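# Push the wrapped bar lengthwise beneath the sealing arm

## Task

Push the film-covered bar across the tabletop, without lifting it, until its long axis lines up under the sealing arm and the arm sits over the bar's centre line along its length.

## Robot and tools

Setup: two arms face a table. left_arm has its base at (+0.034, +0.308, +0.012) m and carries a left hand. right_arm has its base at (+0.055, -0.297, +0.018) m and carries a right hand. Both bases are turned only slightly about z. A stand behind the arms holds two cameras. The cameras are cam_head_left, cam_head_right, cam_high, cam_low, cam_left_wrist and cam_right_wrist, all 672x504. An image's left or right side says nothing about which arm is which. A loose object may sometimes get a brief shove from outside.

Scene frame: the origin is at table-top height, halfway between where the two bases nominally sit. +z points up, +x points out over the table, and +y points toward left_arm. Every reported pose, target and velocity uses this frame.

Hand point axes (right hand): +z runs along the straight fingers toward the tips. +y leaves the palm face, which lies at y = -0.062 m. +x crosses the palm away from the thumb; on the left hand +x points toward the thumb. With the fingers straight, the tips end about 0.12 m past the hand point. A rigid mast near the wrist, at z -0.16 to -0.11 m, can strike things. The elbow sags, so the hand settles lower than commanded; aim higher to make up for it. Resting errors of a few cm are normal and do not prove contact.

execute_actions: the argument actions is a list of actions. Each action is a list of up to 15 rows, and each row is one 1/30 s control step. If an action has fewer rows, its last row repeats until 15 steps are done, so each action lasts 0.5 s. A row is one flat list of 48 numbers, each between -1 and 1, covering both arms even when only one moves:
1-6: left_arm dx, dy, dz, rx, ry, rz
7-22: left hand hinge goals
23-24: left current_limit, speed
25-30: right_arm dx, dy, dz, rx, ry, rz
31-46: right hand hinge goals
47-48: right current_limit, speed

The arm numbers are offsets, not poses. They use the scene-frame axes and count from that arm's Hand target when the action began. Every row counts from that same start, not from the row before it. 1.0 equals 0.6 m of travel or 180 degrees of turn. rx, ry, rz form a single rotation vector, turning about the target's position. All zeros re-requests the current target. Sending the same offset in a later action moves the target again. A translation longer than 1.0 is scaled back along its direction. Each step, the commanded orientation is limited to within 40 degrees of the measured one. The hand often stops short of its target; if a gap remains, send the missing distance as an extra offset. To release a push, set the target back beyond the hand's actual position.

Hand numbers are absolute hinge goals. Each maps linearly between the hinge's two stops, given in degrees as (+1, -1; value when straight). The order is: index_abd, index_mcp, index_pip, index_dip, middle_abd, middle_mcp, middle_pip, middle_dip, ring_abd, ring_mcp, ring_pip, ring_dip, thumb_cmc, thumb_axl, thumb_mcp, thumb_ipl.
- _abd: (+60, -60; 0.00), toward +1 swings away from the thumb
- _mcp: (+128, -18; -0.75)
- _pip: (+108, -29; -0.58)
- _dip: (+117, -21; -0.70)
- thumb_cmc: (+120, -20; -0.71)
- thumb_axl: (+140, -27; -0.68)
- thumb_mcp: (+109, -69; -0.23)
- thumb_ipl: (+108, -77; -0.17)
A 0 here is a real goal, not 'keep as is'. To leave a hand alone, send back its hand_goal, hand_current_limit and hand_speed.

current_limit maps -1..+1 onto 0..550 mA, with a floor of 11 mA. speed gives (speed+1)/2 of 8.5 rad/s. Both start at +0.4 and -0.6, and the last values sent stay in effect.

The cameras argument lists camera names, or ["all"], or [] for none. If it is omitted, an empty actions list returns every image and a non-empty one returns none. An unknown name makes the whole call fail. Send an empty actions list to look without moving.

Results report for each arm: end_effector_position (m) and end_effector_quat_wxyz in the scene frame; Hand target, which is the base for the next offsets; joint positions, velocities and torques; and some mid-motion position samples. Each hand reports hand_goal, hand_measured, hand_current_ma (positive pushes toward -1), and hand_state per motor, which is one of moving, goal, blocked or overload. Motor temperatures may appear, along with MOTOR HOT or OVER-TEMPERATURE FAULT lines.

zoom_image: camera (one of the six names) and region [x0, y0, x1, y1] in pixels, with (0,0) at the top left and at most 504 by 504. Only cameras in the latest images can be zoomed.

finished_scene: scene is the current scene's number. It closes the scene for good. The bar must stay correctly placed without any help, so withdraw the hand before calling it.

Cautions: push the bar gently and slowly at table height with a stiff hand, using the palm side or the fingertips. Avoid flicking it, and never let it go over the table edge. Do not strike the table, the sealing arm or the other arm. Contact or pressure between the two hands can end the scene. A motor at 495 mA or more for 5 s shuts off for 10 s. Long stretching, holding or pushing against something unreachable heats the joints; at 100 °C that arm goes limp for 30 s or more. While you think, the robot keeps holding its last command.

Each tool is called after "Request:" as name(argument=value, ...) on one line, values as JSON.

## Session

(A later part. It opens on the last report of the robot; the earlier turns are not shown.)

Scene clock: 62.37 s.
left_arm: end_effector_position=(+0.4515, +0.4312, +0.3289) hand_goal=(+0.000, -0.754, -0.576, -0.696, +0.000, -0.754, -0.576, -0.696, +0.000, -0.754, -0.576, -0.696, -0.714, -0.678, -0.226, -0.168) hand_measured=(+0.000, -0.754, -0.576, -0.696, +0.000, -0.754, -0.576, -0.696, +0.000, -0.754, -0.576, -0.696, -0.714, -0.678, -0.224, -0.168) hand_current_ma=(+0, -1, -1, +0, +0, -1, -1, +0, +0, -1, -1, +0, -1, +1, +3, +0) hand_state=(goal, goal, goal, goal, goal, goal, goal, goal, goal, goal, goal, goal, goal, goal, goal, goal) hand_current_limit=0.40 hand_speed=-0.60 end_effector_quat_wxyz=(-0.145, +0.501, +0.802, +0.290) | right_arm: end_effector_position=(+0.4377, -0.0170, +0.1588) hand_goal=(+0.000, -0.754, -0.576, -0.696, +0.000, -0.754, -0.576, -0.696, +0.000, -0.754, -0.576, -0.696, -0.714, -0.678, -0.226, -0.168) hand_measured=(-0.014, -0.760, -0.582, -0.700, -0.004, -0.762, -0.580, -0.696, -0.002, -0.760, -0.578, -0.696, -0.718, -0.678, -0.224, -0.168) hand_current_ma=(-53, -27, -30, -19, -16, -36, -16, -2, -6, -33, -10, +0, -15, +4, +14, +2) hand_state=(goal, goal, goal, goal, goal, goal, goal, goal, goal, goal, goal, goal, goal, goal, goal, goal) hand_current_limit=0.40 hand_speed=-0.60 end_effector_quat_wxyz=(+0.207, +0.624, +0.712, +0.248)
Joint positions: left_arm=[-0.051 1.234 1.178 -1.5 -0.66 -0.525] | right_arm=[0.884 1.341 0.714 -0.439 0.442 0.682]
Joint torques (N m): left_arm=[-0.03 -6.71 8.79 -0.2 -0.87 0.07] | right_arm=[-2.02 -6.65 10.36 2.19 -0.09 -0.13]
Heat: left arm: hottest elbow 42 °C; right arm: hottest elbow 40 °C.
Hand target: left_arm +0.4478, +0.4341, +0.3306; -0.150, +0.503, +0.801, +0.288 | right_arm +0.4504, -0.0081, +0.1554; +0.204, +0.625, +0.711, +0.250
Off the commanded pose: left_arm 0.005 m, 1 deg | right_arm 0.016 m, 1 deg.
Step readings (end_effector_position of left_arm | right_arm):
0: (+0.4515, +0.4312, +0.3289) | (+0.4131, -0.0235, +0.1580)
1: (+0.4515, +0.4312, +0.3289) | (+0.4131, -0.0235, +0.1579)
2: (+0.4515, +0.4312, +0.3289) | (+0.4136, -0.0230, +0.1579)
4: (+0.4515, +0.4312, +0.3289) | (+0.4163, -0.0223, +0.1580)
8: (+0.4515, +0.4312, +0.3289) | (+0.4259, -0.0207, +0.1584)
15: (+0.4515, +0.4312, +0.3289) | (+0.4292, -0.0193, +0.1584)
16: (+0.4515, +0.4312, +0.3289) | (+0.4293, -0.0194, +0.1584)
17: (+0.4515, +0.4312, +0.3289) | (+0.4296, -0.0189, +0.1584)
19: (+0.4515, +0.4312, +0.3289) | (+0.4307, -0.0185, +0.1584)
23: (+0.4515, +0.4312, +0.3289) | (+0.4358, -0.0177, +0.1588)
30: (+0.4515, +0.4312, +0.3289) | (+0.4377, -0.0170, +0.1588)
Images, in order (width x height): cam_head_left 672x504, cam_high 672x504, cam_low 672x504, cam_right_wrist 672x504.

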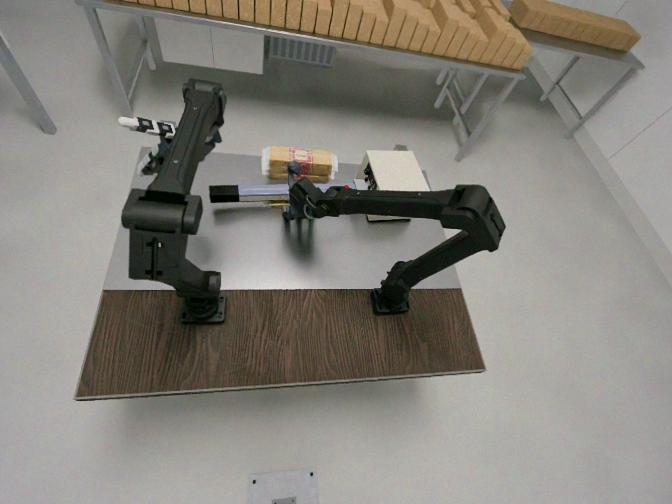

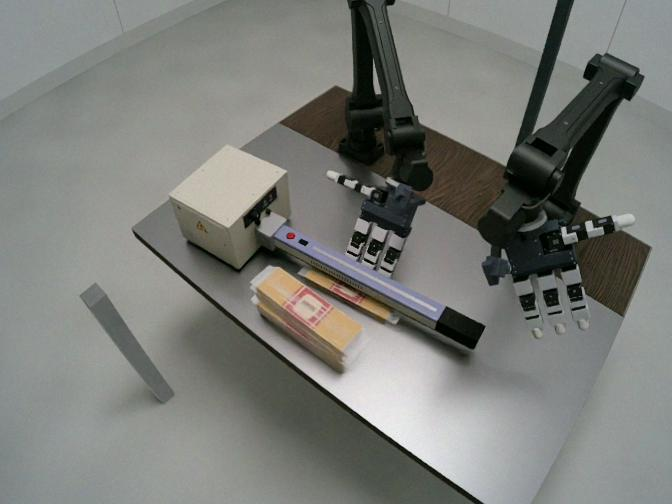

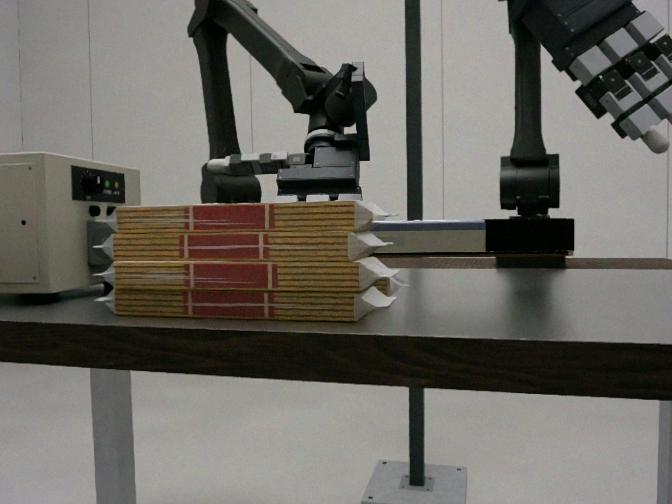

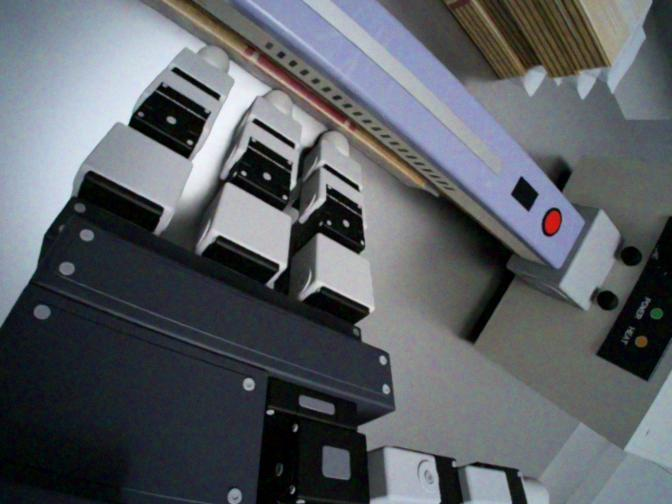

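Request:
execute_actions(actions=[[[0,0,0,0,0,0,0,-0.754,-0.576,-0.696,0,-0.754,-0.576,-0.696,0,-0.754,-0.576,-0.696,-0.714,-0.678,-0.226,-0.168,0.4,-0.6,-0.04,-0.012,0,0,0,0,0,-0.754,-0.576,-0.696,0,-0.754,-0.576,-0.696,0,-0.754,-0.576,-0.696,-0.714,-0.678,-0.226,-0.168,0.4,-0.6]],[[0,0,0,0,0,0,0,-0.754,-0.576,-0.696,0,-0.754,-0.576,-0.696,0,-0.754,-0.576,-0.696,-0.714,-0.678,-0.226,-0.168,0.4,-0.6,-0.06,-0.006,0,0,0,0,0,-0.754,-0.576,-0.696,0,-0.754,-0.576,-0.696,0,-0.754,-0.576,-0.696,-0.714,-0.678,-0.226,-0.168,0.4,-0.6]],[[0,0,0,0,0,0,0,-0.754,-0.576,-0.696,0,-0.754,-0.576,-0.696,0,-0.754,-0.576,-0.696,-0.714,-0.678,-0.226,-0.168,0.4,-0.6,-0.06,-0.05,0.06,0,0,0,0,-0.754,-0.576,-0.696,0,-0.754,-0.576,-0.696,0,-0.754,-0.576,-0.696,-0.714,-0.678,-0.226,-0.168,0.4,-0.6]],[[0,0,0,0,0,0,0,-0.754,-0.576,-0.696,0,-0.754,-0.576,-0.696,0,-0.754,-0.576,-0.696,-0.714,-0.678,-0.226,-0.168,0.4,-0.6,-0.02,-0.08,0.06,0,0,0,0,-0.754,-0.576,-0.696,0,-0.754,-0.576,-0.696,0,-0.754,-0.576,-0.696,-0.714,-0.678,-0.226,-0.168,0.4,-0.6]]], cameras=["cam_high","cam_low","cam_head_right","cam_head_left"])

Request:
zoom_image(camera="cam_high", region=[270, 205, 430, 335])

Request:
zoom_image(camera="cam_head_left", region=[220, 150, 380, 235])

Request:
zoom_image(camera="cam_head_right", region=[220, 150, 380, 235])

Scene clock: 68.27 s.
left_arm: end_effector_position=(+0.4515, +0.4312, +0.3289) hand_goal=(+0.000, -0.754, -0.576, -0.696, +0.000, -0.754, -0.576, -0.696, +0.000, -0.754, -0.576, -0.696, -0.714, -0.678, -0.226, -0.168) hand_measured=(+0.000, -0.754, -0.576, -0.696, +0.000, -0.754, -0.576, -0.696, +0.000, -0.754, -0.576, -0.696, -0.714, -0.678, -0.224, -0.168) hand_current_ma=(+0, -1, -1, +0, +0, -1, -1, +0, +0, -1, -1, +0, -1, +1, +3, +0) hand_state=(goal, goal, goal, goal, goal, goal, goal, goal, goal, goal, goal, goal, goal, goal, goal, goal) hand_current_limit=0.40 hand_speed=-0.60 end_effector_quat_wxyz=(-0.145, +0.501, +0.802, +0.290) | right_arm: end_effector_position=(+0.3426, -0.0963, +0.2294) hand_goal=(+0.000, -0.754, -0.576, -0.696, +0.000, -0.754, -0.576, -0.696, +0.000, -0.754, -0.576, -0.696, -0.714, -0.678, -0.226, -0.168) hand_measured=(+0.000, -0.758, -0.576, -0.696, -0.002, -0.756, -0.576, -0.696, -0.002, -0.758, -0.576, -0.696, -0.718, -0.678, -0.224, -0.168) hand_current_ma=(+1, -16, +3, -1, -10, -14, +2, -1, -6, -17, +1, +0, -15, +4, +14, +2) hand_state=(goal, goal, goal, goal, goal, goal, goal, goal, goal, goal, goal, goal, goal, goal, goal, goal) hand_current_limit=0.40 hand_speed=-0.60 end_effector_quat_wxyz=(+0.202, +0.628, +0.705, +0.258)
Joint positions: left_arm=[-0.051 1.234 1.178 -1.5 -0.66 -0.525] | right_arm=[1.01 0.856 0.593 -0.839 0.496 0.82]
Joint torques (N m): left_arm=[-0.09 -6.59 8.8 -0.24 -0.87 0.07] | right_arm=[-1.67 -3.25 9.61 0.9 0.45 -0.21]
Heat: left arm: hottest elbow 42 °C; right arm: hottest elbow 40 °C.
Hand target: left_arm +0.4478, +0.4341, +0.3306; -0.150, +0.503, +0.801, +0.288 | right_arm +0.3424, -0.0968, +0.2275; +0.204, +0.625, +0.711, +0.251
Off the commanded pose: left_arm 0.005 m, 1 deg | right_arm 0.002 m, 1 deg.
Step readings (end_effector_position of left_arm | right_arm):
0: (+0.4515, +0.4312, +0.3289) | (+0.4377, -0.0170, +0.1588)
1: (+0.4515, +0.4312, +0.3289) | (+0.4377, -0.0170, +0.1588)
2: (+0.4515, +0.4312, +0.3289) | (+0.4376, -0.0169, +0.1588)
4: (+0.4515, +0.4312, +0.3289) | (+0.4369, -0.0162, +0.1595)
8: (+0.4515, +0.4312, +0.3289) | (+0.4342, -0.0149, +0.1591)
15: (+0.4515, +0.4312, +0.3289) | (+0.4313, -0.0146, +0.1589)
16: (+0.4515, +0.4312, +0.3289) | (+0.4310, -0.0149, +0.1588)
17: (+0.4515, +0.4312, +0.3289) | (+0.4296, -0.0158, +0.1589)
19: (+0.4515, +0.4312, +0.3289) | (+0.4220, -0.0169, +0.1584)
23: (+0.4515, +0.4312, +0.3289) | (+0.4018, -0.0149, +0.1584)
30: (+0.4515, +0.4312, +0.3289) | (+0.3943, -0.0144, +0.1583)
31: (+0.4515, +0.4312, +0.3289) | (+0.3942, -0.0150, +0.1583)
32: (+0.4515, +0.4312, +0.3289) | (+0.3924, -0.0169, +0.1590)
34: (+0.4515, +0.4312, +0.3289) | (+0.3855, -0.0255, +0.1634)
38: (+0.4515, +0.4312, +0.3289) | (+0.3684, -0.0415, +0.1827)
45: (+0.4515, +0.4312, +0.3289) | (+0.3583, -0.0466, +0.1947)
46: (+0.4515, +0.4312, +0.3289) | (+0.3578, -0.0472, +0.1942)
47: (+0.4515, +0.4312, +0.3289) | (+0.3567, -0.0496, +0.1944)
49: (+0.4515, +0.4312, +0.3289) | (+0.3532, -0.0588, +0.1983)
53: (+0.4515, +0.4312, +0.3289) | (+0.3479, -0.0844, +0.2199)
60: (+0.4515, +0.4312, +0.3289) | (+0.3433, -0.0954, +0.2305)
Images, in order (width x height): cam_head_left 672x504, cam_head_right 672x504, cam_high 672x504, cam_low 672x504.

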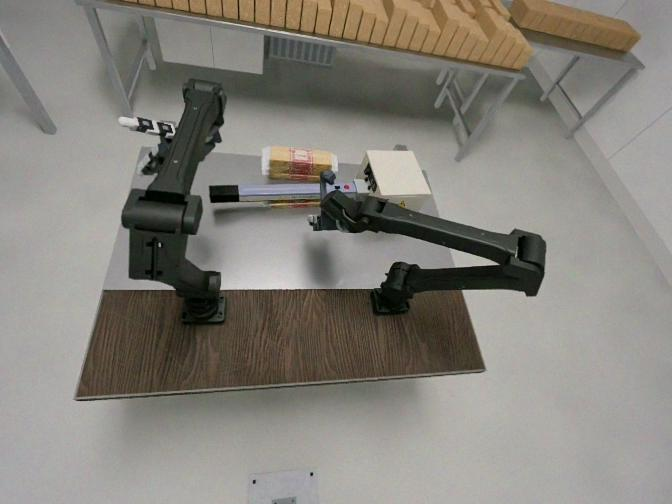

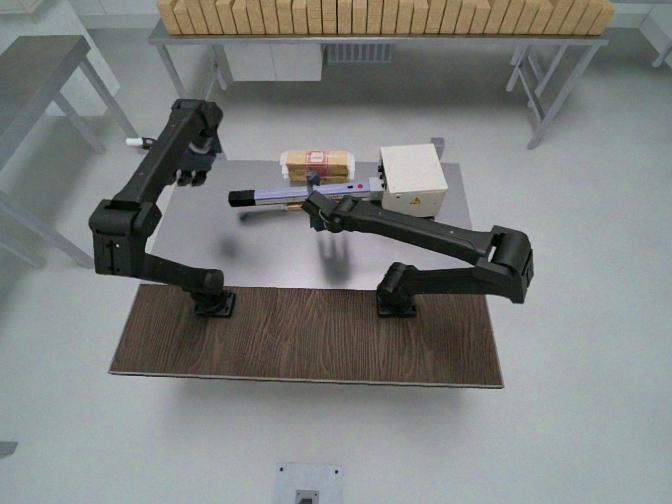

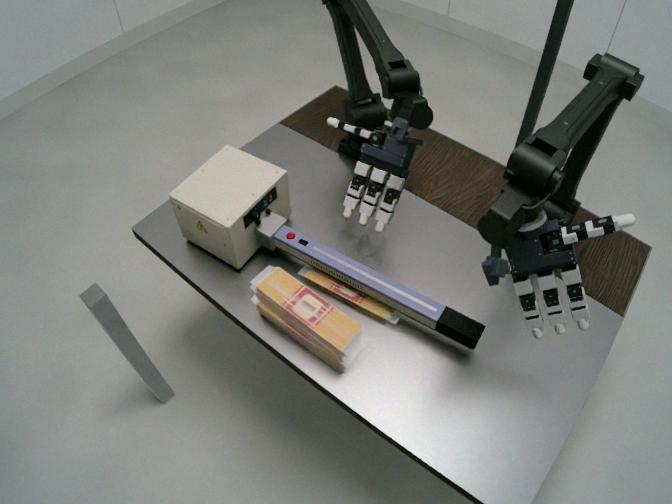

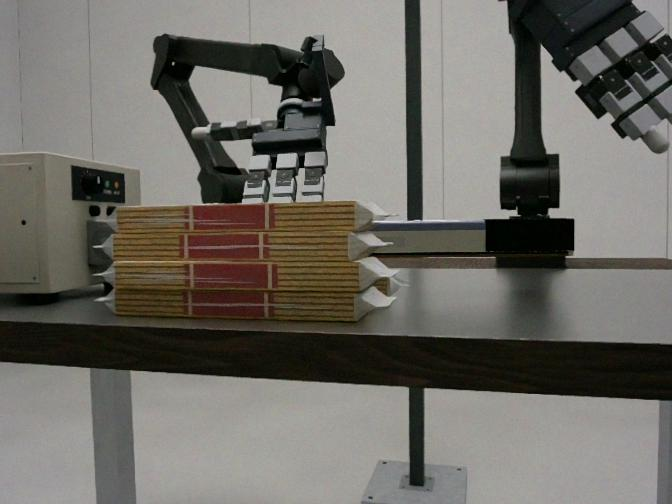

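Scaled by 3.150 from the camera's 672x504 image, which has a finer 960x720 frame.

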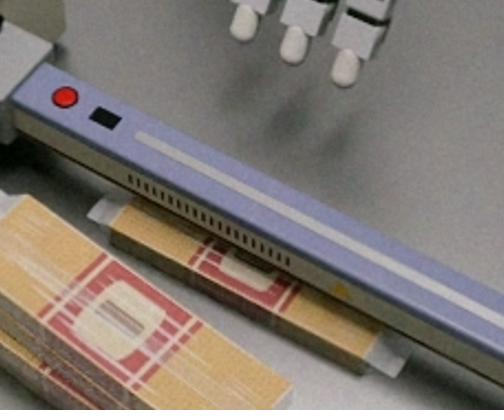

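Scaled by 3.150 from the camera's 672x504 image, which has a finer 960x720 frame.

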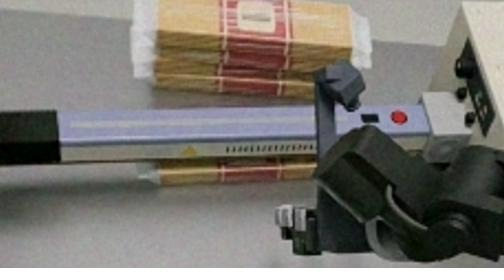

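Scaled by 3.150 from the camera's 672x504 image, which has a finer 960x720 frame.

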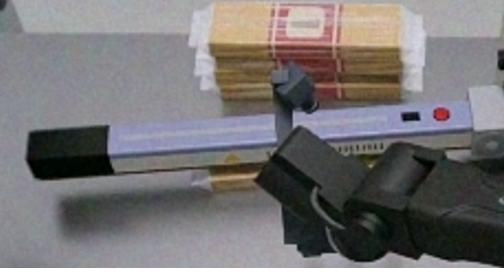

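Request:
execute_actions(actions=[[[0,0,0,0,0,0,0,-0.754,-0.576,-0.696,0,-0.754,-0.576,-0.696,0,-0.754,-0.576,-0.696,-0.714,-0.678,-0.226,-0.168,0.4,-0.6,-0.04,-0.12,0.05,0,0,0,0,-0.754,-0.576,-0.696,0,-0.754,-0.576,-0.696,0,-0.754,-0.576,-0.696,-0.714,-0.678,-0.226,-0.168,0.4,-0.6]],[[0,0,0,0,0,0,0,-0.754,-0.576,-0.696,0,-0.754,-0.576,-0.696,0,-0.754,-0.576,-0.696,-0.714,-0.678,-0.226,-0.168,0.4,-0.6,-0.04,-0.12,0.05,0,0,0,0,-0.754,-0.576,-0.696,0,-0.754,-0.576,-0.696,0,-0.754,-0.576,-0.696,-0.714,-0.678,-0.226,-0.168,0.4,-0.6]]], cameras=["cam_head_right","cam_head_left"])

Request:
zoom_image(camera="cam_head_left", region=[200, 150, 380, 235])

Request:
zoom_image(camera="cam_head_right", region=[220, 150, 400, 235])

Scene clock: 71.43 s.
left_arm: end_effector_position=(+0.4515, +0.4312, +0.3289) hand_goal=(+0.000, -0.754, -0.576, -0.696, +0.000, -0.754, -0.576, -0.696, +0.000, -0.754, -0.576, -0.696, -0.714, -0.678, -0.226, -0.168) hand_measured=(+0.000, -0.754, -0.576, -0.696, +0.000, -0.754, -0.576, -0.696, +0.000, -0.754, -0.576, -0.696, -0.714, -0.678, -0.224, -0.168) hand_current_ma=(+0, -1, -1, +0, +0, -1, -1, +0, +0, -1, -1, +0, -1, +1, +3, +0) hand_state=(goal, goal, goal, goal, goal, goal, goal, goal, goal, goal, goal, goal, goal, goal, goal, goal) hand_current_limit=0.40 hand_speed=-0.60 end_effector_quat_wxyz=(-0.145, +0.501, +0.802, +0.290) | right_arm: end_effector_position=(+0.2950, -0.2393, +0.2704) hand_goal=(+0.000, -0.754, -0.576, -0.696, +0.000, -0.754, -0.576, -0.696, +0.000, -0.754, -0.576, -0.696, -0.714, -0.678, -0.226, -0.168) hand_measured=(+0.000, -0.758, -0.576, -0.696, -0.002, -0.758, -0.576, -0.696, -0.002, -0.758, -0.576, -0.696, -0.718, -0.678, -0.224, -0.168) hand_current_ma=(+1, -17, +3, -1, -6, -16, +2, -1, -4, -20, +1, +0, -15, +4, +15, +2) hand_state=(goal, goal, goal, goal, goal, goal, goal, goal, goal, goal, goal, goal, goal, goal, goal, goal) hand_current_limit=0.40 hand_speed=-0.60 end_effector_quat_wxyz=(+0.203, +0.629, +0.712, +0.238)
Joint positions: left_arm=[-0.051 1.234 1.178 -1.5 -0.66 -0.525] | right_arm=[0.669 0.299 0.556 -1.272 0.329 0.497]
Joint torques (N m): left_arm=[0.03 -6.65 8.77 -0.24 -0.87 0.07] | right_arm=[-0.85 0.85 12.42 1.16 0.26 -0.15]
Heat: left arm: hottest elbow 42 °C; right arm: hottest elbow 41 °C.
Hand target: left_arm +0.4478, +0.4341, +0.3306; -0.150, +0.503, +0.801, +0.288 | right_arm +0.2944, -0.2408, +0.2874; +0.204, +0.625, +0.711, +0.251
Off the commanded pose: left_arm 0.005 m, 1 deg | right_arm 0.017 m, 1 deg.
Step readings (end_effector_position of left_arm | right_arm):
0: (+0.4515, +0.4312, +0.3289) | (+0.3426, -0.0963, +0.2294)
1: (+0.4515, +0.4312, +0.3289) | (+0.3425, -0.0966, +0.2294)
2: (+0.4515, +0.4312, +0.3289) | (+0.3416, -0.0992, +0.2290)
4: (+0.4515, +0.4312, +0.3289) | (+0.3382, -0.1125, +0.2315)
8: (+0.4515, +0.4312, +0.3289) | (+0.3300, -0.1515, +0.2487)
15: (+0.4515, +0.4312, +0.3289) | (+0.3202, -0.1673, +0.2576)
16: (+0.4515, +0.4312, +0.3289) | (+0.3196, -0.1677, +0.2569)
17: (+0.4515, +0.4312, +0.3289) | (+0.3181, -0.1704, +0.2556)
19: (+0.4515, +0.4312, +0.3289) | (+0.3146, -0.1854, +0.2572)
23: (+0.4515, +0.4312, +0.3289) | (+0.3045, -0.2256, +0.2732)
30: (+0.4515, +0.4312, +0.3289) | (+0.2950, -0.2409, +0.2723)
Images, in order (width x height): cam_head_left 672x504, cam_head_right 672x504.

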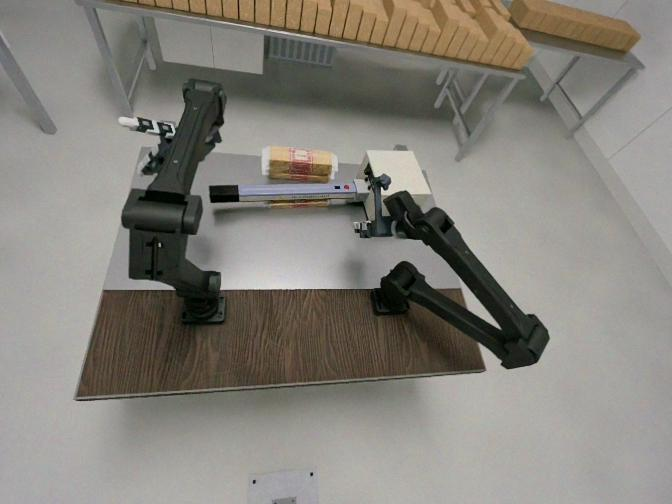

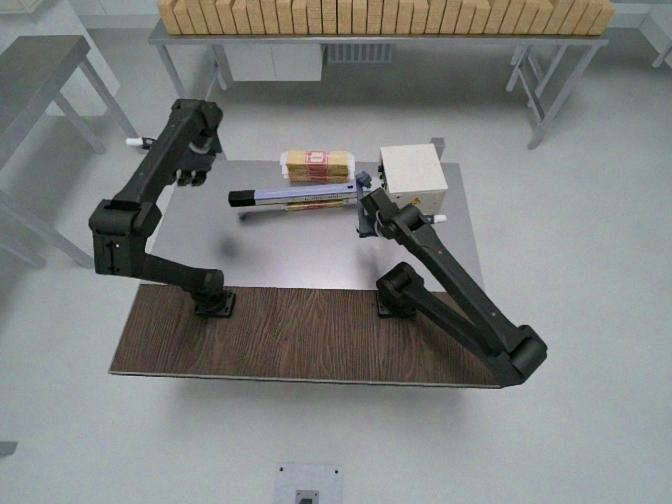

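Scaled by 2.800 from the camera's 672x504 image, which has a finer 960x720 frame.

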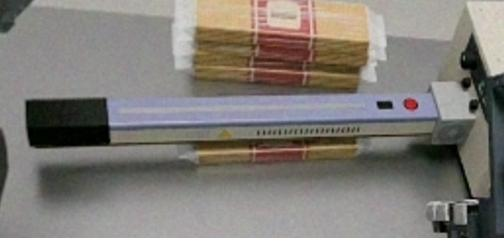

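Scaled by 2.800 from the camera's 672x504 image, which has a finer 960x720 frame.

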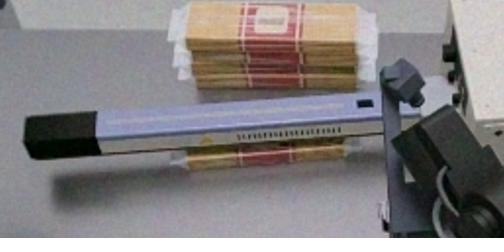

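Request:
finished_scene(scene=1)

The scene is finished: the task was done.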